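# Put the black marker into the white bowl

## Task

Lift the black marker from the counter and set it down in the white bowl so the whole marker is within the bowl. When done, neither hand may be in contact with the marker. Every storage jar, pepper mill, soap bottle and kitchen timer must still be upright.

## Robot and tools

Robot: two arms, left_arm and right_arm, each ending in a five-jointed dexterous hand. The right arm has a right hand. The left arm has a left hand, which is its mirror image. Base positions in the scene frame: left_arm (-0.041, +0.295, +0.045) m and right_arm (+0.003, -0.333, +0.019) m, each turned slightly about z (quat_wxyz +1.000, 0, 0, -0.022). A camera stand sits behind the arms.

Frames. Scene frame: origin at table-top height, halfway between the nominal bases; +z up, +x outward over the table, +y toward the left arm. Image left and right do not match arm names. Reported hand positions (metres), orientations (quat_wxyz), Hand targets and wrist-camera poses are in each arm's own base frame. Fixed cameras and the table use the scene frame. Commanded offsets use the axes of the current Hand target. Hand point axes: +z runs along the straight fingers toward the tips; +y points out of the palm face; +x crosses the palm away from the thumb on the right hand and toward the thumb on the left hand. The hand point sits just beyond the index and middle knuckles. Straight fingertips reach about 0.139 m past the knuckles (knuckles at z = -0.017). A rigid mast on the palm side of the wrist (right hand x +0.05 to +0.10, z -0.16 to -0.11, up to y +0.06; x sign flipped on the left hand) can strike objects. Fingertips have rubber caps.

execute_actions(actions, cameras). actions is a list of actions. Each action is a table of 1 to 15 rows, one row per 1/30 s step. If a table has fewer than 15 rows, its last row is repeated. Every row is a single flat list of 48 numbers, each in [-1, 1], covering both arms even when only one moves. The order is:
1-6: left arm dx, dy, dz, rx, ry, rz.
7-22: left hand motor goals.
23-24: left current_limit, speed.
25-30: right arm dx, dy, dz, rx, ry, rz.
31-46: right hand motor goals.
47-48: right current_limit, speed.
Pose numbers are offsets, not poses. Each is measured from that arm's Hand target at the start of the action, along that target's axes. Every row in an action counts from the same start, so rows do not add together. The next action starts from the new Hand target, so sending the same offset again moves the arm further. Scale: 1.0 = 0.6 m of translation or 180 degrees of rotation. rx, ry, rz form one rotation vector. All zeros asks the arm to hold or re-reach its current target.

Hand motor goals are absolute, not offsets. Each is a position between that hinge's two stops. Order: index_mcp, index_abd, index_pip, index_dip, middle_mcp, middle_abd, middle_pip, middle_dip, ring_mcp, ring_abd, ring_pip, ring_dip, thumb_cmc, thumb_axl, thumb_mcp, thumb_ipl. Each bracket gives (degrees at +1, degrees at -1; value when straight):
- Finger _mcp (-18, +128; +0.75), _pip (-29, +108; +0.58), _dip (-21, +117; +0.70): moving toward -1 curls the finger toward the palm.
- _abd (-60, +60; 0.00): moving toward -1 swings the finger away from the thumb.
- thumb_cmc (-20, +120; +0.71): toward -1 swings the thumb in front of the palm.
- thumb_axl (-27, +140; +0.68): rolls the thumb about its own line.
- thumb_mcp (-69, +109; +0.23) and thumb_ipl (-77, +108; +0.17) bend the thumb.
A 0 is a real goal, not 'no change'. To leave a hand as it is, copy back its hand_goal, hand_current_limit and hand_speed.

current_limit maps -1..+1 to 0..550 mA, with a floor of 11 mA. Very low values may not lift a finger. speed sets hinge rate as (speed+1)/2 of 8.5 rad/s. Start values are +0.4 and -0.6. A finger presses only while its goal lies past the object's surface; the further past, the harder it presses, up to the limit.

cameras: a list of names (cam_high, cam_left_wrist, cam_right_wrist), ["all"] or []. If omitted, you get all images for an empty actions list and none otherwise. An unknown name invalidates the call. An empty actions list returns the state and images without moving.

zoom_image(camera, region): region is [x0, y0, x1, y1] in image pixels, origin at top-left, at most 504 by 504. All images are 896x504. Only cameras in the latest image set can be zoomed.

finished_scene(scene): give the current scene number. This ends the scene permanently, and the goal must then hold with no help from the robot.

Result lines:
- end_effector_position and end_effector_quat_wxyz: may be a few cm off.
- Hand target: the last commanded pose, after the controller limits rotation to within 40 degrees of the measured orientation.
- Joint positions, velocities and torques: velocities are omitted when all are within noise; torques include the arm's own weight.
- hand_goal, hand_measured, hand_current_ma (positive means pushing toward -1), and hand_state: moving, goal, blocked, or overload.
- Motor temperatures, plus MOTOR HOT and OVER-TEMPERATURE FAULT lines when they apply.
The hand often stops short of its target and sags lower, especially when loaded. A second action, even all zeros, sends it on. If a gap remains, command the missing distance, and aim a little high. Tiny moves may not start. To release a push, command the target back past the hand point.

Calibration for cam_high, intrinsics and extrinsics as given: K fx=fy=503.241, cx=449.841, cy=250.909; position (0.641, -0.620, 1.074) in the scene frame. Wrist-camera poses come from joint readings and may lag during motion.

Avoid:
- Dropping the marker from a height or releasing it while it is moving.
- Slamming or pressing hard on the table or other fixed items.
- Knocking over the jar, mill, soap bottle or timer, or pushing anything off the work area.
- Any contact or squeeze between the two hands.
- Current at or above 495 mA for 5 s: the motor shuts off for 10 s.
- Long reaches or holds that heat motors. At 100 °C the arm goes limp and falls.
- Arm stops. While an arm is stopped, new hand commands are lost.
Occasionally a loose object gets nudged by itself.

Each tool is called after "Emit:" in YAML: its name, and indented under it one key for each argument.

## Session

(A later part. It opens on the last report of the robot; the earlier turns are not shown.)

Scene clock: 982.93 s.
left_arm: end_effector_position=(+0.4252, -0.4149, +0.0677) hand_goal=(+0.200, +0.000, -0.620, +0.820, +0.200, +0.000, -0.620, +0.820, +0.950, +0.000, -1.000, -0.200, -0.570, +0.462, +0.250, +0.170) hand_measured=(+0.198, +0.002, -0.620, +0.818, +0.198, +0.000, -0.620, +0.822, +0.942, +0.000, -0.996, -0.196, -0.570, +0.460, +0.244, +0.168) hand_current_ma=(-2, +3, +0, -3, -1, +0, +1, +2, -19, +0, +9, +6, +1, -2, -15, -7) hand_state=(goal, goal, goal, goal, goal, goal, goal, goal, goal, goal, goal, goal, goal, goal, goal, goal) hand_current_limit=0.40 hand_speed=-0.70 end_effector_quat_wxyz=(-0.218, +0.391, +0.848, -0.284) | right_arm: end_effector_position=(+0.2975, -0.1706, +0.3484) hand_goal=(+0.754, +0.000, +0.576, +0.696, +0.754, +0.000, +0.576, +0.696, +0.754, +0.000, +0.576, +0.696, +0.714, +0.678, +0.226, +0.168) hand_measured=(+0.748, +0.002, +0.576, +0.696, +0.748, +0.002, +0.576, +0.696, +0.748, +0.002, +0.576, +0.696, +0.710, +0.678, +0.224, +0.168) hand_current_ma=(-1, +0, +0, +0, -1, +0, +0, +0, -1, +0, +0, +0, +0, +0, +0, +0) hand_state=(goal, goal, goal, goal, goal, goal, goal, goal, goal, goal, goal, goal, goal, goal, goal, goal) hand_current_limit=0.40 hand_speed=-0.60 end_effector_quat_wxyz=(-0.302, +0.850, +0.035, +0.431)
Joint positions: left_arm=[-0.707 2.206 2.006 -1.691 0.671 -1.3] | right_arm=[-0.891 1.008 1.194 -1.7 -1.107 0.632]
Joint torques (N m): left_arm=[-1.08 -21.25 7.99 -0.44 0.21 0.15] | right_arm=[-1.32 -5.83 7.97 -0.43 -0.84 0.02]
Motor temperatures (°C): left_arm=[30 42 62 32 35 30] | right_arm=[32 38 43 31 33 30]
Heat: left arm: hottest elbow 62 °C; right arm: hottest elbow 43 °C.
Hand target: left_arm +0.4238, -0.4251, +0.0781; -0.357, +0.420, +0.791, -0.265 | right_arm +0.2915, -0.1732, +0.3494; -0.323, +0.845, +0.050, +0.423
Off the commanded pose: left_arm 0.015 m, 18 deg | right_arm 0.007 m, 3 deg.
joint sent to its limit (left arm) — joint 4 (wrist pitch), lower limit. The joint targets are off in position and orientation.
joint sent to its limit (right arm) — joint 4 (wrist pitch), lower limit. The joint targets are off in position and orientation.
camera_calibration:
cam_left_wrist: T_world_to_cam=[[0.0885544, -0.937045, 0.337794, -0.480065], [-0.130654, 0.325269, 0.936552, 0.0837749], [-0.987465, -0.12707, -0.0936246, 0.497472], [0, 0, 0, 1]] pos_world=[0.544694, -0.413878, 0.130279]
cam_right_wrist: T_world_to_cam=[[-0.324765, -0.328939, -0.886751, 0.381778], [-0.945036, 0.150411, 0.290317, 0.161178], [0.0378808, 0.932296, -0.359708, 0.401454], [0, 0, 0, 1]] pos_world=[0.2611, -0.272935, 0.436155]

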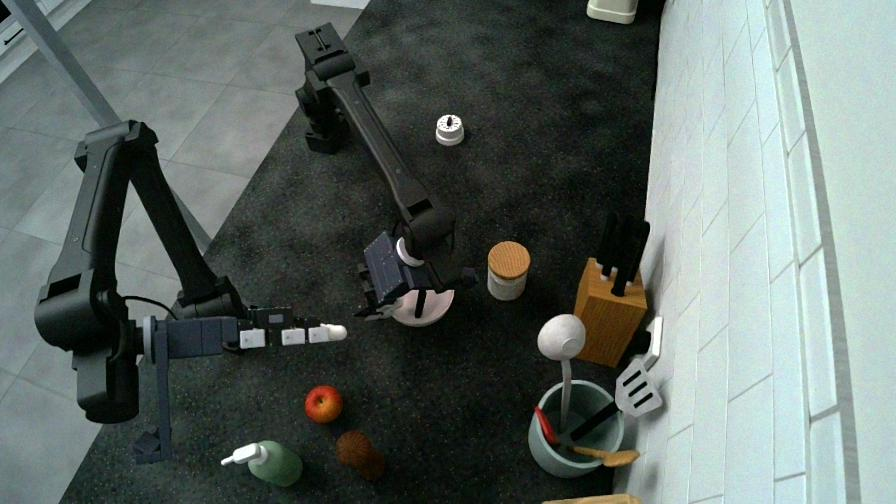

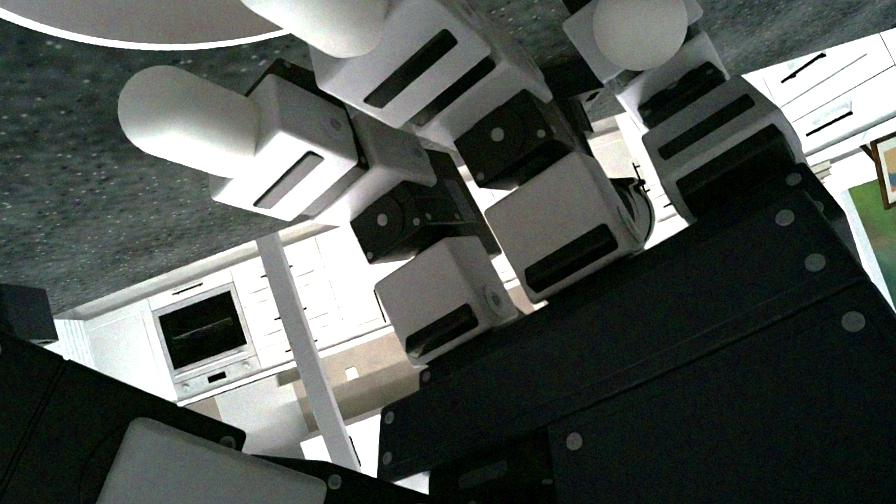

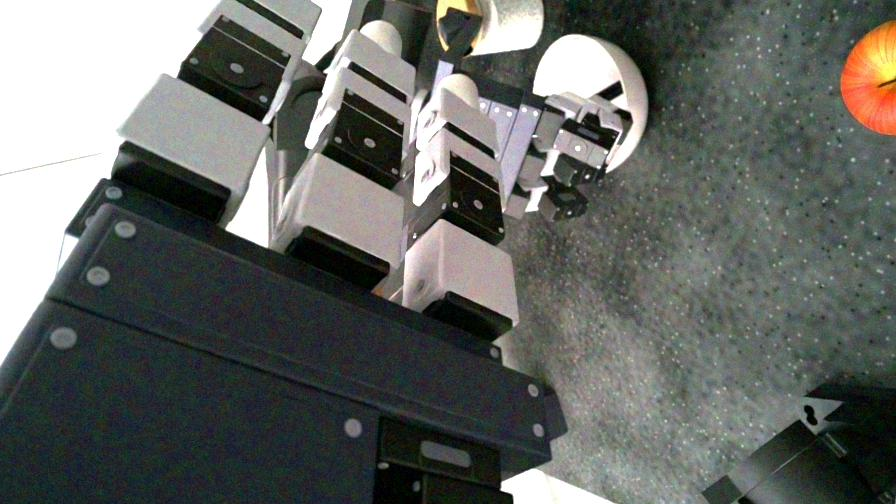

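Emit:
execute_actions:
  actions:
    - [[0.0684,-0.144,-0.1209,0,0,0,0.134,0,0.142,0.7,0.95,0,0.576,0.696,0.95,0,0.576,0.696,0.714,0.678,0.226,0.168,0.4,-0.6,0,0,0,0,0,0,0.754,0,0.576,0.696,0.754,0,0.576,0.696,0.754,0,0.576,0.696,0.714,0.678,0.226,0.168,0.4,-0.6]]
    - [[0.0867,0.0748,-0.0402,0.0398,-0.1305,-0.0527,0.134,0,0.142,0.7,0.95,0,0.576,0.696,0.95,0,0.576,0.696,0.714,0.678,0.226,0.168,0.4,-0.6,0,0,0,0,0,0,0.754,0,0.576,0.696,0.754,0,0.576,0.696,0.754,0,0.576,0.696,0.714,0.678,0.226,0.168,0.4,-0.6]]
    - [[0,0,0,0.0398,-0.1305,-0.0527,0.134,0,0.142,0.7,0.95,0,0.576,0.696,0.95,0,0.576,0.696,0.714,0.678,0.226,0.168,0.4,-0.6,0,0,0,0,0,0,0.754,0,0.576,0.696,0.754,0,0.576,0.696,0.754,0,0.576,0.696,0.714,0.678,0.226,0.168,0.4,-0.6]]
    - [[0,0,0,0.0398,-0.1305,-0.0527,0.134,0,0.142,0.7,0.95,0,0.576,0.696,0.95,0,0.576,0.696,0.714,0.678,0.226,0.168,0.4,-0.6,0,0,0,0,0,0,0.754,0,0.576,0.696,0.754,0,0.576,0.696,0.754,0,0.576,0.696,0.714,0.678,0.226,0.168,0.4,-0.6]]
  cameras: ["all"]

Scene clock: 1109.40 s.
left_arm: end_effector_position=(+0.4428, -0.3505, +0.1826) hand_goal=(+0.134, +0.000, +0.142, +0.700, +0.950, +0.000, +0.576, +0.696, +0.950, +0.000, +0.576, +0.696, +0.714, +0.678, +0.226, +0.168) hand_measured=(+0.132, +0.002, +0.140, +0.702, +0.938, +0.000, +0.568, +0.698, +0.942, +0.000, +0.570, +0.692, +0.700, +0.676, +0.224, +0.168) hand_current_ma=(-3, +2, -2, +4, -29, +0, -14, +3, -20, +0, -13, -5, -34, -4, -4, -1) hand_state=(goal, goal, goal, goal, goal, goal, goal, goal, goal, goal, goal, goal, goal, goal, goal, goal) hand_current_limit=0.40 hand_speed=-0.60 end_effector_quat_wxyz=(-0.060, +0.081, +0.876, -0.472) | right_arm: end_effector_position=(+0.2975, -0.1706, +0.3484) hand_goal=(+0.754, +0.000, +0.576, +0.696, +0.754, +0.000, +0.576, +0.696, +0.754, +0.000, +0.576, +0.696, +0.714, +0.678, +0.226, +0.168) hand_measured=(+0.748, +0.002, +0.576, +0.696, +0.748, +0.002, +0.576, +0.696, +0.748, +0.002, +0.576, +0.696, +0.710, +0.678, +0.224, +0.168) hand_current_ma=(-1, +0, +0, +0, -1, +0, +0, +0, -1, +0, +0, +0, +0, +0, +0, +0) hand_state=(goal, goal, goal, goal, goal, goal, goal, goal, goal, goal, goal, goal, goal, goal, goal, goal) hand_current_limit=0.40 hand_speed=-0.60 end_effector_quat_wxyz=(-0.302, +0.850, +0.035, +0.431)
Joint positions: left_arm=[-0.486 1.738 1.538 -0.987 0.941 -2.069] | right_arm=[-0.891 1.008 1.194 -1.7 -1.107 0.632]
Joint torques (N m): left_arm=[0.03 -18.37 7.97 1.35 0.53 -0.03] | right_arm=[-1.26 -5.6 7.94 -0.43 -0.84 0.01]
Motor temperatures (°C): left_arm=[30 45 60 32 34 30] | right_arm=[32 38 43 31 33 30]
Heat: left arm: hottest elbow 60 °C; right arm: hottest elbow 43 °C.
Hand target: left_arm +0.4438, -0.3552, +0.1983; +0.040, -0.069, +0.864, -0.498 | right_arm +0.2915, -0.1732, +0.3494; -0.323, +0.845, +0.050, +0.423
Off the commanded pose: left_arm 0.016 m, 21 deg | right_arm 0.007 m, 3 deg.
joint sent to its limit (left arm) — joint 6 (wrist roll), lower limit. The joint targets are off in position and orientation.
joint sent to its limit (right arm) — joint 4 (wrist pitch), lower limit. The joint targets are off in position and orientation.
camera_calibration:
cam_left_wrist: T_world_to_cam=[[0.671141, -0.501462, 0.545991, -0.603366], [-0.373329, 0.407671, 0.833325, 0.112678], [-0.640465, -0.763112, 0.0863939, 0.12437], [0, 0, 0, 1]] pos_world=[0.526664, -0.253592, 0.22479]
cam_right_wrist: T_world_to_cam=[[-0.324765, -0.328939, -0.886751, 0.381778], [-0.945036, 0.150411, 0.290317, 0.161178], [0.0378808, 0.932296, -0.359708, 0.401454], [0, 0, 0, 1]] pos_world=[0.2611, -0.272935, 0.436155]

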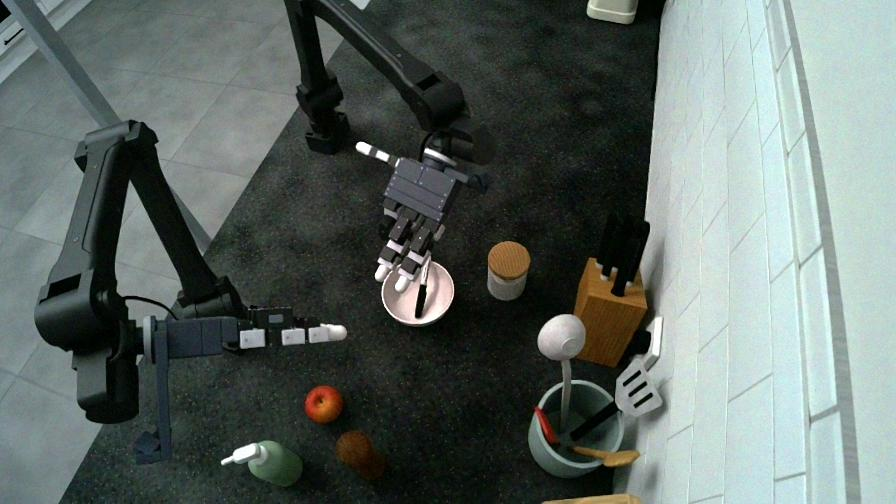

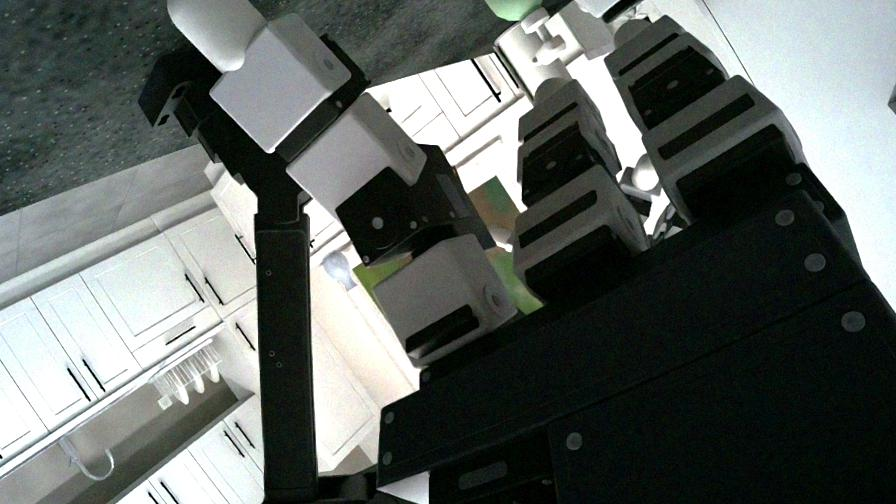

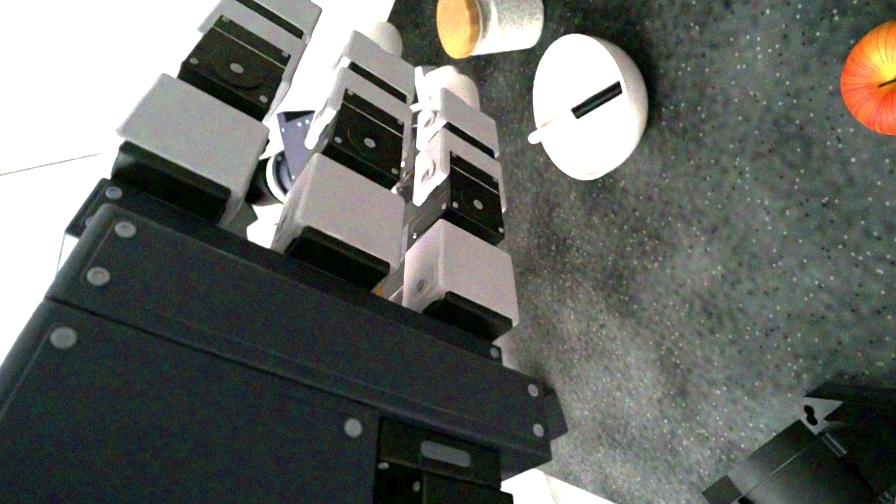

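Emit:
zoom_image:
  camera: "cam_high"
  region: [350, 130, 510, 300]

Scaled by 2.965 from the camera's 896x504 image, which has a finer 1280x720 frame.

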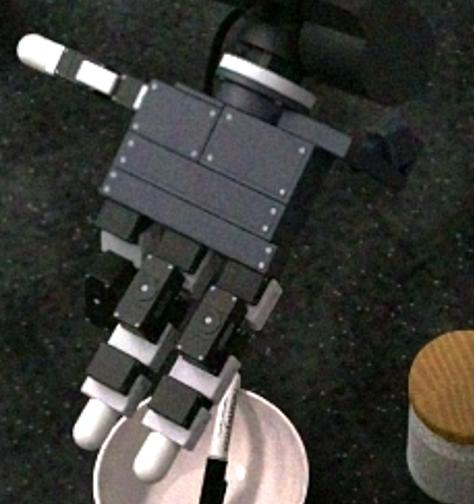

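Emit:
execute_actions:
  actions:
    - [[0,0,0,-0.0188,0.1023,0.0522,0.754,0,0.576,0.696,0.613,0,0.576,0.696,0.95,0,0.576,0.696,0.714,0.678,0.226,0.168,0.4,-0.6,0,0,0,0,0,0,0.754,0,0.576,0.696,0.754,0,0.576,0.696,0.754,0,0.576,0.696,0.714,0.678,0.226,0.168,0.4,-0.6]]
    - [[0,0,0,0.0064,-0.186,-0.122,0.95,0,0.576,0.696,0.613,0,0.576,0.696,0.95,0,0.576,0.696,0.714,0.678,0.226,0.168,0.4,-0.6,0,0,0,0,0,0,0.754,0,0.576,0.696,0.754,0,0.576,0.696,0.754,0,0.576,0.696,0.714,0.678,0.226,0.168,0.4,-0.6]]
  cameras: ["cam_high"]

Scene clock: 1166.23 s.
left_arm: end_effector_position=(+0.4405, -0.3442, +0.1759) hand_goal=(+0.950, +0.000, +0.576, +0.696, +0.614, +0.000, +0.576, +0.696, +0.950, +0.000, +0.576, +0.696, +0.714, +0.678, +0.226, +0.168) hand_measured=(+0.926, +0.002, +0.570, +0.698, +0.608, +0.000, +0.570, +0.698, +0.942, +0.000, +0.570, +0.692, +0.700, +0.676, +0.224, +0.168) hand_current_ma=(-67, +2, -13, +3, -12, +0, -12, +3, -20, +0, -13, -5, -34, -4, -4, -1) hand_state=(blocked, goal, goal, goal, goal, goal, goal, goal, goal, goal, goal, goal, goal, goal, goal, goal) hand_current_limit=0.40 hand_speed=-0.60 end_effector_quat_wxyz=(-0.057, +0.075, +0.892, -0.443) | right_arm: end_effector_position=(+0.2975, -0.1706, +0.3484) hand_goal=(+0.754, +0.000, +0.576, +0.696, +0.754, +0.000, +0.576, +0.696, +0.754, +0.000, +0.576, +0.696, +0.714, +0.678, +0.226, +0.168) hand_measured=(+0.748, +0.002, +0.576, +0.696, +0.748, +0.002, +0.576, +0.696, +0.748, +0.002, +0.576, +0.696, +0.710, +0.678, +0.224, +0.168) hand_current_ma=(-1, +0, +0, +0, -1, +0, +0, +0, -1, +0, +0, +0, +0, +0, +0, +0) hand_state=(goal, goal, goal, goal, goal, goal, goal, goal, goal, goal, goal, goal, goal, goal, goal, goal) hand_current_limit=0.40 hand_speed=-0.60 end_effector_quat_wxyz=(-0.302, +0.850, +0.035, +0.431)
Joint positions: left_arm=[-0.497 1.738 1.538 -1.013 0.875 -2.069] | right_arm=[-0.891 1.008 1.194 -1.7 -1.107 0.632]
Joint torques (N m): left_arm=[-1.14 -17.55 9.65 1.05 0.49 -0.05] | right_arm=[-1.44 -5.48 7.95 -0.47 -0.82 0.01]
Motor temperatures (°C): left_arm=[30 45 62 32 35 30] | right_arm=[32 38 43 31 33 30]
Heat: left arm: hottest elbow 62 °C; right arm: hottest elbow 43 °C.
Hand target: left_arm +0.4438, -0.3552, +0.1983; +0.104, -0.224, +0.851, -0.464 | right_arm +0.2915, -0.1732, +0.3494; -0.323, +0.845, +0.050, +0.423
Off the commanded pose: left_arm 0.025 m, 39 deg | right_arm 0.007 m, 3 deg.
joint sent to its limit (left arm) — joint 6 (wrist roll), lower limit. The joint targets are off in position and orientation.
joint sent to its limit (right arm) — joint 4 (wrist pitch), lower limit. The joint targets are off in position and orientation.
Images, in order (width x height): cam_high 896x504.

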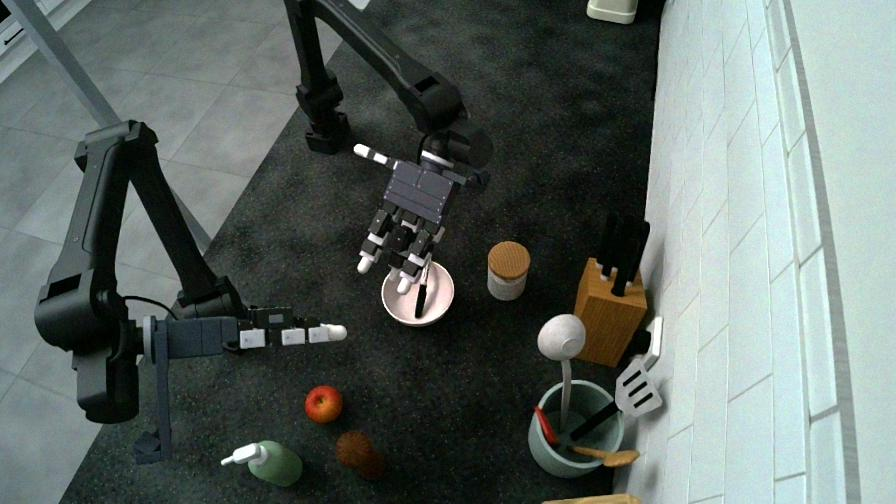

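Emit:
execute_actions:
  actions:
    - [[-0.0573,-0.0683,-0.0513,-0.1424,0.3398,0.4041,0.95,0,-1,-0.2,0.754,0,0.576,0.696,0.95,0,-1,-0.2,0.714,0.678,0.226,0.168,0.4,-0.6,0,0,0,0,0,0,0.754,0,0.576,0.696,0.754,0,0.576,0.696,0.754,0,0.576,0.696,0.714,0.678,0.226,0.168,0.4,-0.6]]
  cameras: []

Scene clock: 1230.23 s.
left_arm: end_effector_position=(+0.4645, -0.3314, +0.2353) hand_goal=(+0.950, +0.000, -1.000, -0.200, +0.754, +0.000, +0.576, +0.696, +0.950, +0.000, -1.000, -0.200, +0.714, +0.678, +0.226, +0.168) hand_measured=(+0.940, +0.002, -0.992, -0.196, +0.744, +0.000, +0.572, +0.698, +0.942, +0.000, -0.994, -0.196, +0.706, +0.676, +0.224, +0.168) hand_current_ma=(-23, +2, +15, +5, -25, +0, -9, +3, -18, +0, +13, +6, -18, -4, -4, -1) hand_state=(goal, goal, goal, goal, goal, goal, goal, goal, goal, goal, goal, goal, goal, goal, goal, goal) hand_current_limit=0.40 hand_speed=-0.60 end_effector_quat_wxyz=(-0.047, +0.499, +0.842, -0.198) | right_arm: end_effector_position=(+0.2975, -0.1706, +0.3484) hand_goal=(+0.754, +0.000, +0.576, +0.696, +0.754, +0.000, +0.576, +0.696, +0.754, +0.000, +0.576, +0.696, +0.714, +0.678, +0.226, +0.168) hand_measured=(+0.748, +0.002, +0.576, +0.696, +0.748, +0.002, +0.576, +0.696, +0.748, +0.002, +0.576, +0.696, +0.710, +0.678, +0.224, +0.168) hand_current_ma=(-1, +0, +0, +0, -1, +0, +0, +0, -1, +0, +0, +0, +0, +0, +0, +0) hand_state=(goal, goal, goal, goal, goal, goal, goal, goal, goal, goal, goal, goal, goal, goal, goal, goal) hand_current_limit=0.40 hand_speed=-0.60 end_effector_quat_wxyz=(-0.302, +0.850, +0.035, +0.431)
Joint positions: left_arm=[-0.638 1.841 1.909 -1.694 0.407 -1.127] | right_arm=[-0.891 1.008 1.194 -1.7 -1.107 0.632]
Joint torques (N m): left_arm=[1.03 -17.03 9.8 -0.02 0.09 0.19] | right_arm=[-1.14 -5.66 8.01 -0.47 -0.83 0]
Motor temperatures (°C): left_arm=[30 45 66 32 35 30] | right_arm=[32 38 43 31 33 30]
Heat: left arm: hottest elbow 66 °C; right arm: hottest elbow 43 °C.
Hand target: left_arm +0.4738, -0.3351, +0.2483; -0.117, +0.527, +0.822, -0.183 | right_arm +0.2915, -0.1732, +0.3494; -0.323, +0.845, +0.050, +0.423
Off the commanded pose: left_arm 0.016 m, 9 deg | right_arm 0.007 m, 3 deg.
joint sent to its limit (left arm) — joint 4 (wrist pitch), lower limit. The joint targets are off in position and orientation.
joint sent to its limit (right arm) — joint 4 (wrist pitch), lower limit. The joint targets are off in position and orientation.
No camera images: "cameras" was empty.

Emit:
execute_actions:
  actions:
    - [[-0.0423,0.0637,0.0218,-0.1187,0.0904,0.4073,0.95,0,-1,-0.2,0.754,0,0.576,0.696,0.95,0,-1,-0.2,0.714,0.678,0.226,0.168,0.4,-0.6,0,0,0,0,0,0,0.754,0,0.576,0.696,0.754,0,0.576,0.696,0.754,0,0.576,0.696,0.714,0.678,0.226,0.168,0.4,-0.6]]
  cameras: ["all"]

Emit:
zoom_image:
  camera: "cam_high"
  region: [350, 180, 530, 340]

Scene clock: 1241.87 s.
left_arm: end_effector_position=(+0.4958, -0.3430, +0.2110) hand_goal=(+0.950, +0.000, -1.000, -0.200, +0.754, +0.000, +0.576, +0.696, +0.950, +0.000, -1.000, -0.200, +0.714, +0.678, +0.226, +0.168) hand_measured=(+0.946, +0.002, -0.992, -0.198, +0.748, +0.000, +0.572, +0.698, +0.946, +0.000, -0.994, -0.196, +0.710, +0.676, +0.224, +0.168) hand_current_ma=(-8, +2, +15, +5, -11, +0, -6, +3, -8, +0, +12, +6, -6, -4, -5, -1) hand_state=(goal, goal, goal, goal, goal, goal, goal, goal, goal, goal, goal, goal, goal, goal, goal, goal) hand_current_limit=0.40 hand_speed=-0.60 end_effector_quat_wxyz=(-0.049, +0.920, +0.389, +0.001) | right_arm: end_effector_position=(+0.2975, -0.1706, +0.3484) hand_goal=(+0.754, +0.000, +0.576, +0.696, +0.754, +0.000, +0.576, +0.696, +0.754, +0.000, +0.576, +0.696, +0.714, +0.678, +0.226, +0.168) hand_measured=(+0.748, +0.002, +0.576, +0.696, +0.748, +0.002, +0.576, +0.696, +0.748, +0.002, +0.576, +0.696, +0.710, +0.678, +0.224, +0.168) hand_current_ma=(-1, +0, +0, +0, -1, +0, +0, +0, -1, +0, +0, +0, +0, +0, +0, +0) hand_state=(goal, goal, goal, goal, goal, goal, goal, goal, goal, goal, goal, goal, goal, goal, goal, goal) hand_current_limit=0.40 hand_speed=-0.60 end_effector_quat_wxyz=(-0.302, +0.850, +0.035, +0.431)
Joint positions: left_arm=[-0.638 1.747 1.676 -1.582 -0.05 0.131] | right_arm=[-0.891 1.008 1.194 -1.7 -1.107 0.632]
Joint torques (N m): left_arm=[0.26 -16.03 7.42 0.54 -0.36 0.19] | right_arm=[-1.49 -5.66 8.08 -0.47 -0.84 0]
Motor temperatures (°C): left_arm=[30 44 66 32 34 30] | right_arm=[32 37 43 31 33 30]
Heat: left arm: hottest elbow 66 °C; right arm: hottest elbow 43 °C.
Hand target: left_arm +0.5108, -0.3460, +0.2203; +0.000, +0.939, +0.343, +0.000 | right_arm +0.2915, -0.1732, +0.3494; -0.323, +0.845, +0.050, +0.423
Off the commanded pose: left_arm 0.018 m, 8 deg | right_arm 0.007 m, 3 deg.
joint sent to its limit (right arm) — joint 4 (wrist pitch), lower limit. The joint targets are off in position and orientation.
camera_calibration:
cam_left_wrist: T_world_to_cam=[[-0.996921, -0.0663925, 0.0417115, 0.432005], [-0.00894919, 0.624852, 0.780692, 0.0106807], [-0.0778957, 0.777915, -0.623522, 0.561026], [0, 0, 0, 1]] pos_world=[0.474472, -0.414423, 0.323454]
cam_right_wrist: T_world_to_cam=[[-0.324765, -0.328939, -0.886751, 0.381778], [-0.945036, 0.150411, 0.290317, 0.161178], [0.0378808, 0.932296, -0.359708, 0.401454], [0, 0, 0, 1]] pos_world=[0.2611, -0.272935, 0.436155]

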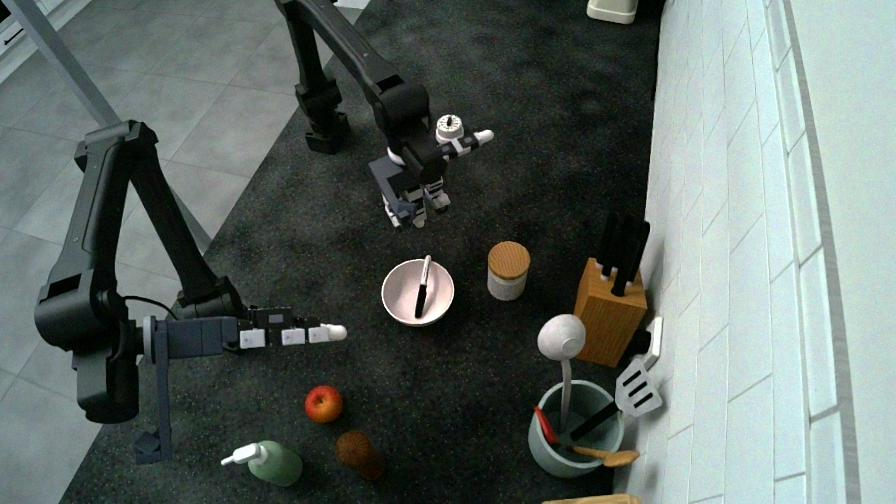

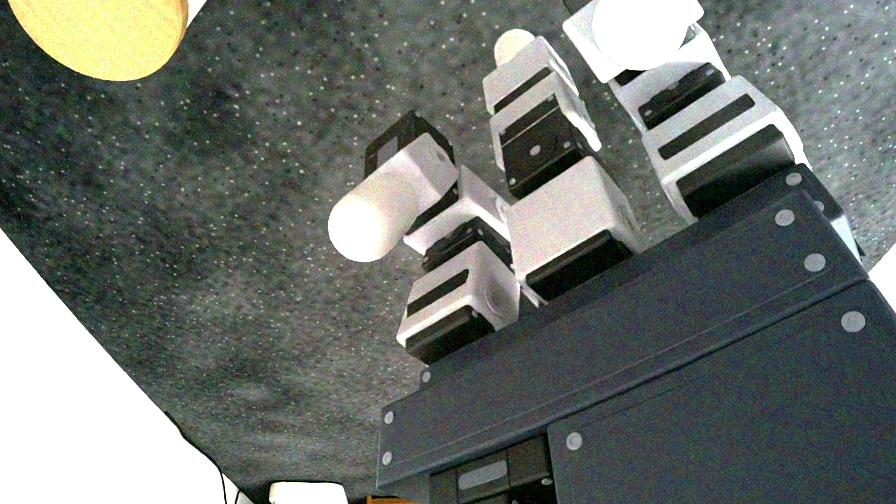

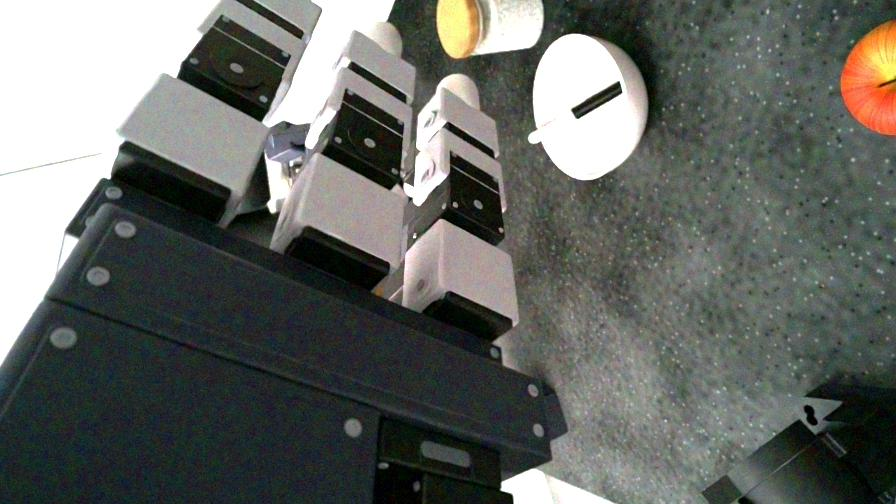

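Scaled by 2.800 from the camera's 896x504 image, which has a finer 1280x720 frame.

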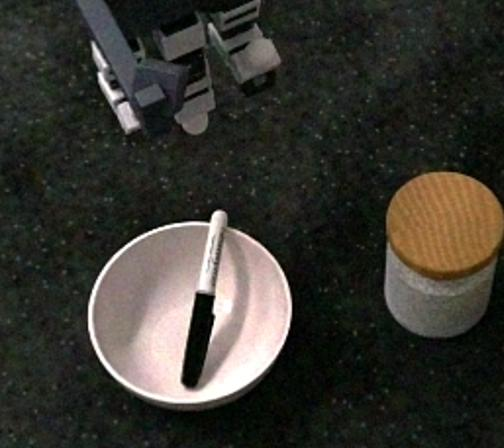

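Emit:
execute_actions:
  actions:
    - [[0.0272,0.0272,0.075,0,0,0,0.95,0,-1,-0.2,0.754,0,0.576,0.696,0.95,0,-1,-0.2,0.714,0.678,0.226,0.168,0.4,-0.6,0,0,0,0,0,0,0.754,0,0.576,0.696,0.754,0,0.576,0.696,0.754,0,0.576,0.696,0.714,0.678,0.226,0.168,0.4,-0.6]]
  cameras: ["cam_high","cam_right_wrist"]

Emit:
zoom_image:
  camera: "cam_high"
  region: [350, 180, 530, 340]

Scene clock: 1258.13 s.
left_arm: end_effector_position=(+0.5290, -0.3407, +0.1761) hand_goal=(+0.950, +0.000, -1.000, -0.200, +0.754, +0.000, +0.576, +0.696, +0.950, +0.000, -1.000, -0.200, +0.714, +0.678, +0.226, +0.168) hand_measured=(+0.948, +0.002, -0.992, -0.198, +0.752, +0.000, +0.574, +0.698, +0.948, +0.000, -0.994, -0.196, +0.712, +0.676, +0.224, +0.168) hand_current_ma=(-4, +2, +14, +4, -5, +0, -4, +3, -4, +0, +12, +5, -2, -4, -6, -1) hand_state=(goal, goal, goal, goal, goal, goal, goal, goal, goal, goal, goal, goal, goal, goal, goal, goal) hand_current_limit=0.40 hand_speed=-0.60 end_effector_quat_wxyz=(-0.005, +0.937, +0.350, -0.005) | right_arm: end_effector_position=(+0.2975, -0.1706, +0.3484) hand_goal=(+0.754, +0.000, +0.576, +0.696, +0.754, +0.000, +0.576, +0.696, +0.754, +0.000, +0.576, +0.696, +0.714, +0.678, +0.226, +0.168) hand_measured=(+0.748, +0.002, +0.576, +0.696, +0.748, +0.002, +0.576, +0.696, +0.748, +0.002, +0.576, +0.696, +0.710, +0.678, +0.224, +0.168) hand_current_ma=(-1, +0, +0, +0, -1, +0, +0, +0, -1, +0, +0, +0, +0, +0, +0, +0) hand_state=(goal, goal, goal, goal, goal, goal, goal, goal, goal, goal, goal, goal, goal, goal, goal, goal) hand_current_limit=0.40 hand_speed=-0.60 end_effector_quat_wxyz=(-0.302, +0.850, +0.035, +0.431)
Joint positions: left_arm=[-0.567 1.782 1.621 -1.423 0.002 0.287] | right_arm=[-0.891 1.008 1.194 -1.7 -1.107 0.632]
Joint torques (N m): left_arm=[0.21 -14.68 7.84 0.68 0 0.16] | right_arm=[-1.08 -5.6 7.97 -0.44 -0.83 0.01]
Motor temperatures (°C): left_arm=[30 44 63 32 34 30] | right_arm=[32 37 43 31 33 30]
Heat: left arm: hottest elbow 63 °C; right arm: hottest elbow 43 °C.
Hand target: left_arm +0.5338, -0.3481, +0.1754; +0.000, +0.939, +0.343, +0.000 | right_arm +0.2915, -0.1732, +0.3494; -0.323, +0.845, +0.050, +0.423
Off the commanded pose: left_arm 0.009 m, 1 deg | right_arm 0.007 m, 3 deg.
joint sent to its limit (right arm) — joint 4 (wrist pitch), lower limit. The joint targets are off in position and orientation.
camera_calibration:
cam_right_wrist: T_world_to_cam=[[-0.324765, -0.328939, -0.886751, 0.381778], [-0.945036, 0.150411, 0.290317, 0.161178], [0.0378808, 0.932296, -0.359708, 0.401454], [0, 0, 0, 1]] pos_world=[0.2611, -0.272935, 0.436155]
Images, in order (width x height): cam_high 896x504, cam_right_wrist 896x504.

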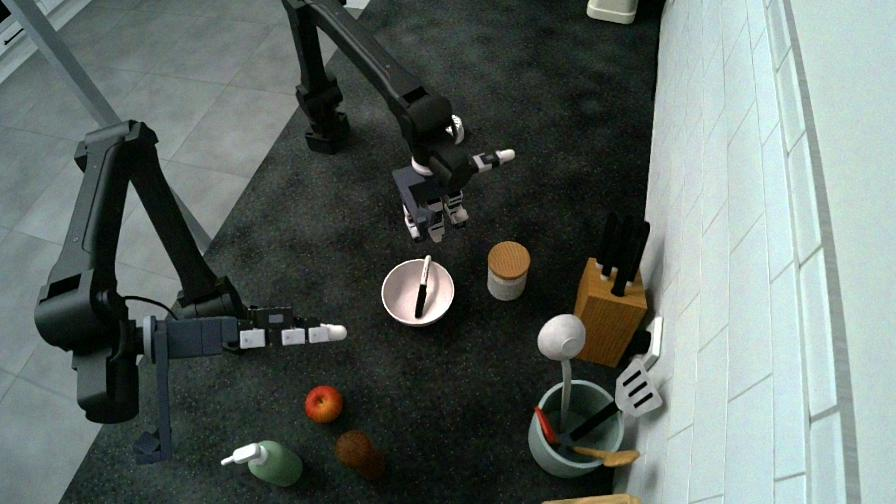

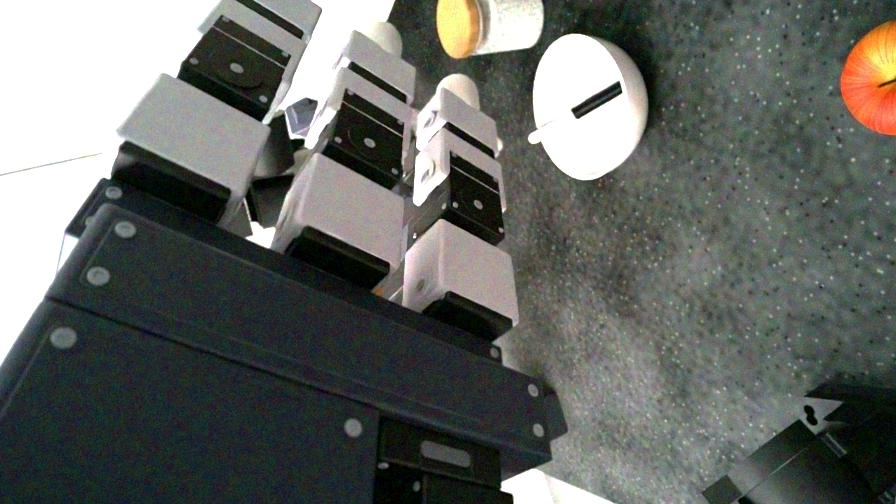

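Scaled by 2.800 from the camera's 896x504 image, which has a finer 1280x720 frame.

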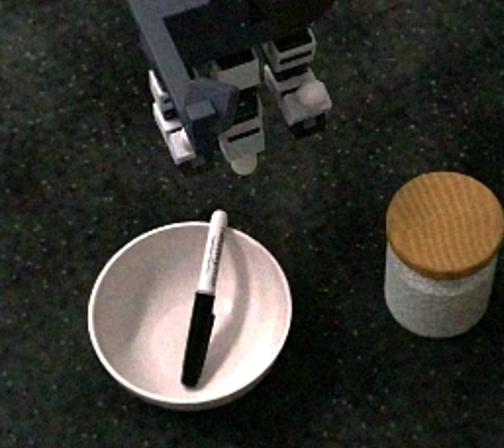

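Emit:
execute_actions:
  actions:
    - [[-0.0243,-0.0138,0.0617,0,0,0,0.95,0,-1,-0.2,0.754,0,0.576,0.696,0.95,0,-1,-0.2,0.714,0.678,0.226,0.168,0.4,-0.6,0,0,0,0,0,0,0.754,0,0.576,0.696,0.754,0,0.576,0.696,0.754,0,0.576,0.696,0.714,0.678,0.226,0.168,0.4,-0.6]]
  cameras: ["cam_high","cam_right_wrist"]

Emit:
zoom_image:
  camera: "cam_high"
  region: [370, 225, 480, 335]

Emit:
zoom_image:
  camera: "cam_right_wrist"
  region: [440, 10, 680, 200]

Scene clock: 1272.60 s.
left_arm: end_effector_position=(+0.5137, -0.3410, +0.1332) hand_goal=(+0.950, +0.000, -1.000, -0.200, +0.754, +0.000, +0.576, +0.696, +0.950, +0.000, -1.000, -0.200, +0.714, +0.678, +0.226, +0.168) hand_measured=(+0.948, +0.002, -0.992, -0.198, +0.752, +0.000, +0.574, +0.698, +0.948, +0.000, -0.994, -0.196, +0.712, +0.676, +0.224, +0.168) hand_current_ma=(-4, +2, +14, +4, -5, +0, -4, +3, -4, +0, +12, +5, -2, -4, -6, -1) hand_state=(goal, goal, goal, goal, goal, goal, goal, goal, goal, goal, goal, goal, goal, goal, goal, goal) hand_current_limit=0.40 hand_speed=-0.60 end_effector_quat_wxyz=(-0.009, +0.939, +0.344, -0.008) | right_arm: end_effector_position=(+0.2975, -0.1706, +0.3484) hand_goal=(+0.754, +0.000, +0.576, +0.696, +0.754, +0.000, +0.576, +0.696, +0.754, +0.000, +0.576, +0.696, +0.714, +0.678, +0.226, +0.168) hand_measured=(+0.748, +0.002, +0.576, +0.696, +0.748, +0.002, +0.576, +0.696, +0.748, +0.002, +0.576, +0.696, +0.710, +0.678, +0.224, +0.168) hand_current_ma=(-1, +0, +0, +0, -1, +0, +0, +0, -1, +0, +0, +0, +0, +0, +0, +0) hand_state=(goal, goal, goal, goal, goal, goal, goal, goal, goal, goal, goal, goal, goal, goal, goal, goal) hand_current_limit=0.40 hand_speed=-0.60 end_effector_quat_wxyz=(-0.302, +0.850, +0.035, +0.431)
Joint positions: left_arm=[-0.581 1.781 1.505 -1.32 0.002 0.287] | right_arm=[-0.891 1.008 1.194 -1.7 -1.107 0.632]
Joint torques (N m): left_arm=[-0.44 -15.44 7.76 0.51 0 0.03] | right_arm=[-1.2 -5.6 7.98 -0.5 -0.81 0]
Motor temperatures (°C): left_arm=[30 42 62 32 34 30] | right_arm=[32 37 43 31 33 30]
Heat: left arm: hottest elbow 62 °C; right arm: hottest elbow 43 °C.
Hand target: left_arm +0.5174, -0.3511, +0.1383; +0.000, +0.939, +0.343, +0.000 | right_arm +0.2915, -0.1732, +0.3494; -0.323, +0.845, +0.050, +0.423
Off the commanded pose: left_arm 0.012 m, 1 deg | right_arm 0.007 m, 3 deg.
joint sent to its limit (right arm) — joint 4 (wrist pitch), lower limit. The joint targets are off in position and orientation.
camera_calibration:
cam_right_wrist: T_world_to_cam=[[-0.324765, -0.328939, -0.886751, 0.381778], [-0.945036, 0.150411, 0.290317, 0.161178], [0.0378808, 0.932296, -0.359708, 0.401454], [0, 0, 0, 1]] pos_world=[0.2611, -0.272935, 0.436155]
Images, in order (width x height): cam_high 896x504, cam_right_wrist 896x504.

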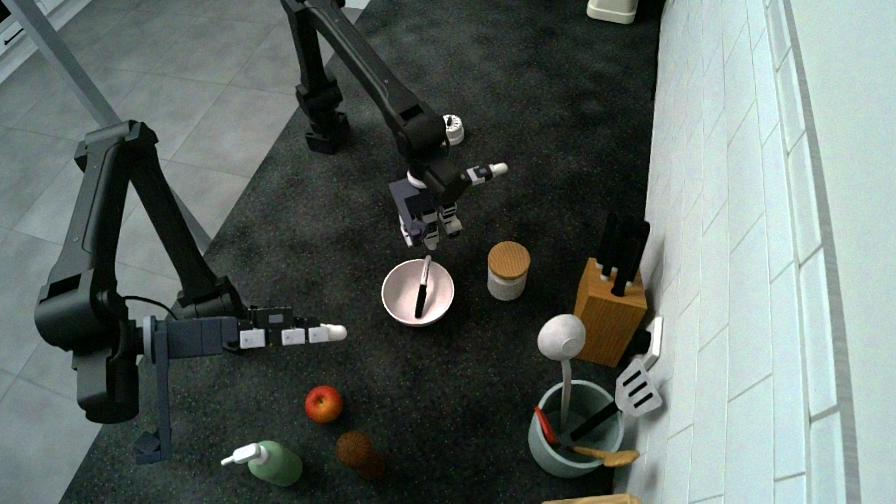

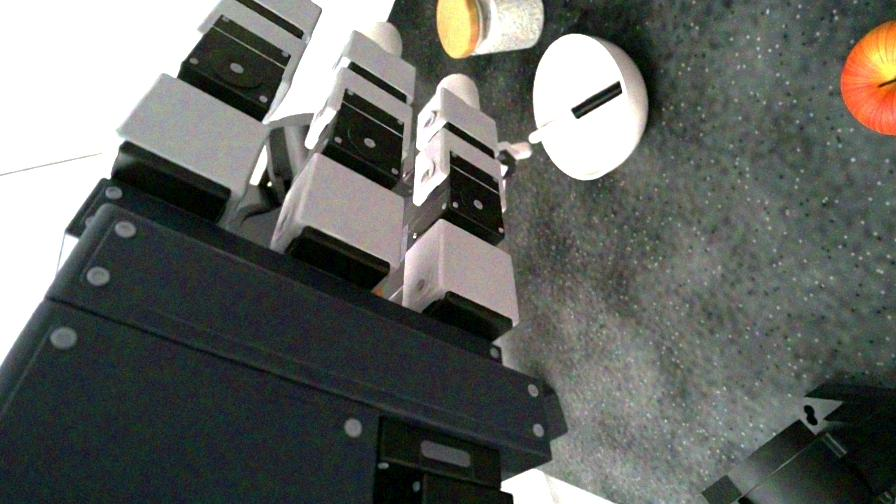

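Scaled by 4.582 from the camera's 896x504 image, which has a finer 1280x720 frame.

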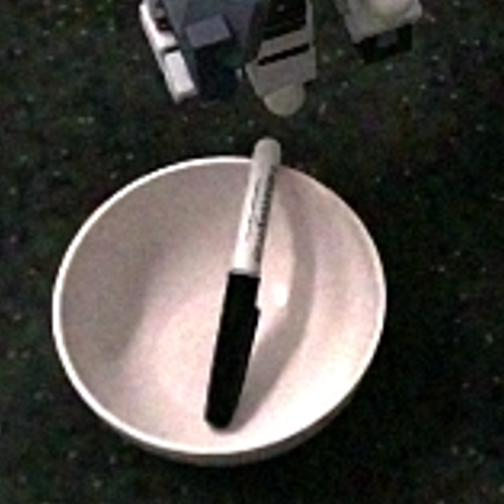

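Scaled by 2.100 from the camera's 896x504 image, which has a finer 1280x720 frame.

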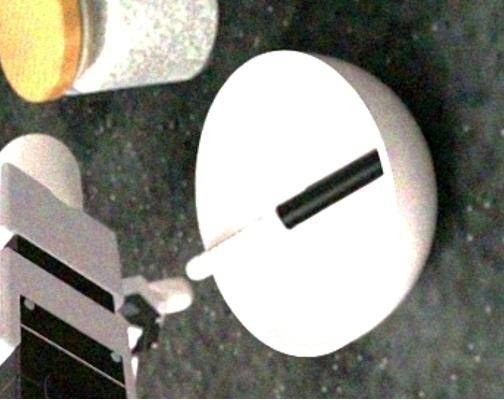

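Emit:
execute_actions:
  actions:
    - [[-0.0154,0.0175,0,0,0,0,0.95,0,-1,-0.2,0.754,0,0.576,0.696,0.95,0,-1,-0.2,0.714,0.678,0.226,0.168,0.4,-0.6,0,0,0,0,0,0,0.754,0,0.576,0.696,0.754,0,0.576,0.696,0.754,0,0.576,0.696,0.714,0.678,0.226,0.168,0.4,-0.6]]
  cameras: ["cam_high","cam_right_wrist"]

Emit:
zoom_image:
  camera: "cam_high"
  region: [370, 225, 480, 335]

Emit:
zoom_image:
  camera: "cam_right_wrist"
  region: [440, 10, 680, 200]

Scene clock: 1311.13 s.
left_arm: end_effector_position=(+0.5060, -0.3524, +0.1313) hand_goal=(+0.950, +0.000, -1.000, -0.200, +0.754, +0.000, +0.576, +0.696, +0.950, +0.000, -1.000, -0.200, +0.714, +0.678, +0.226, +0.168) hand_measured=(+0.948, +0.002, -0.992, -0.198, +0.752, +0.000, +0.574, +0.698, +0.948, +0.000, -0.994, -0.196, +0.712, +0.676, +0.224, +0.168) hand_current_ma=(-4, +2, +14, +4, -5, +0, -4, +3, -4, +0, +12, +5, -2, -4, -6, -1) hand_state=(goal, goal, goal, goal, goal, goal, goal, goal, goal, goal, goal, goal, goal, goal, goal, goal) hand_current_limit=0.40 hand_speed=-0.60 end_effector_quat_wxyz=(-0.010, +0.940, +0.341, -0.009) | right_arm: end_effector_position=(+0.2975, -0.1706, +0.3484) hand_goal=(+0.754, +0.000, +0.576, +0.696, +0.754, +0.000, +0.576, +0.696, +0.754, +0.000, +0.576, +0.696, +0.714, +0.678, +0.226, +0.168) hand_measured=(+0.748, +0.002, +0.576, +0.696, +0.748, +0.002, +0.576, +0.696, +0.748, +0.002, +0.576, +0.696, +0.710, +0.678, +0.224, +0.168) hand_current_ma=(-1, +0, +0, +0, -1, +0, +0, +0, -1, +0, +0, +0, +0, +0, +0, +0) hand_state=(goal, goal, goal, goal, goal, goal, goal, goal, goal, goal, goal, goal, goal, goal, goal, goal) hand_current_limit=0.40 hand_speed=-0.60 end_effector_quat_wxyz=(-0.302, +0.850, +0.035, +0.431)
Joint positions: left_arm=[-0.606 1.784 1.505 -1.32 0.003 0.269] | right_arm=[-0.891 1.008 1.194 -1.7 -1.107 0.632]
Joint torques (N m): left_arm=[-0.32 -14.1 9.58 0.44 -0.03 0.03] | right_arm=[-1.32 -5.42 7.98 -0.47 -0.82 0]
Motor temperatures (°C): left_arm=[30 43 62 32 34 30] | right_arm=[32 37 43 31 33 30]
Heat: left arm: hottest elbow 62 °C; right arm: hottest elbow 43 °C.
Hand target: left_arm +0.5171, -0.3651, +0.1383; +0.000, +0.939, +0.343, +0.000 | right_arm +0.2915, -0.1732, +0.3494; -0.323, +0.845, +0.050, +0.423
Off the commanded pose: left_arm 0.018 m, 2 deg | right_arm 0.007 m, 3 deg.
joint sent to its limit (right arm) — joint 4 (wrist pitch), lower limit. The joint targets are off in position and orientation.
camera_calibration:
cam_right_wrist: T_world_to_cam=[[-0.324765, -0.328939, -0.886751, 0.381778], [-0.945036, 0.150411, 0.290317, 0.161178], [0.0378808, 0.932296, -0.359708, 0.401454], [0, 0, 0, 1]] pos_world=[0.2611, -0.272935, 0.436155]
Images, in order (width x height): cam_high 896x504, cam_right_wrist 896x504.

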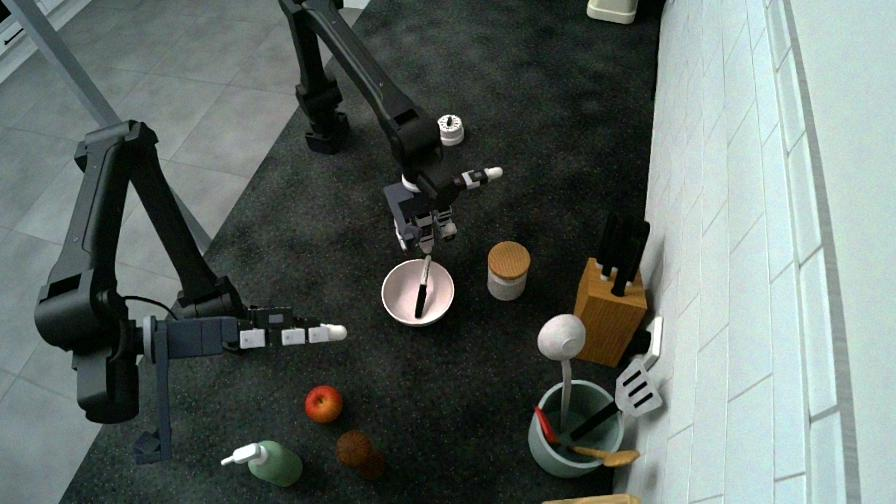

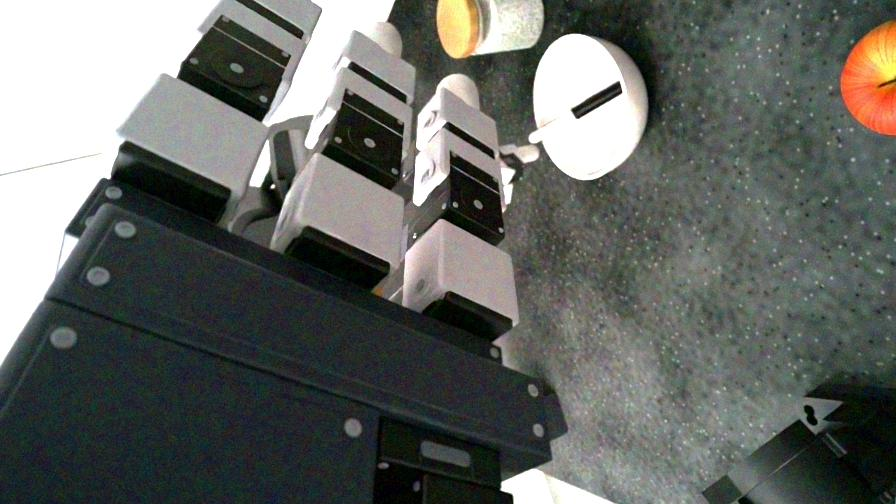

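Scaled by 4.582 from the camera's 896x504 image, which has a finer 1280x720 frame.

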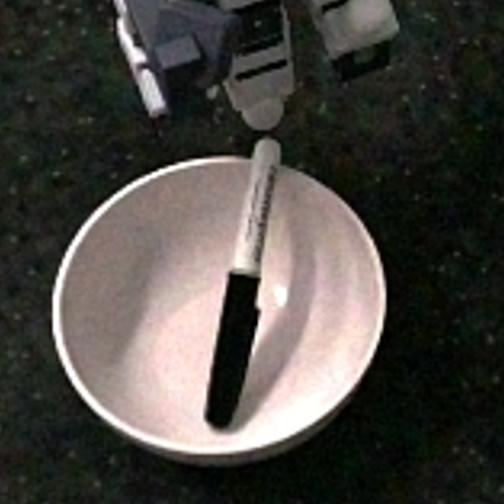

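Scaled by 2.100 from the camera's 896x504 image, which has a finer 1280x720 frame.

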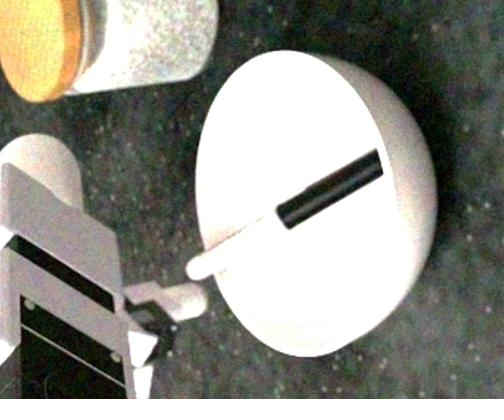

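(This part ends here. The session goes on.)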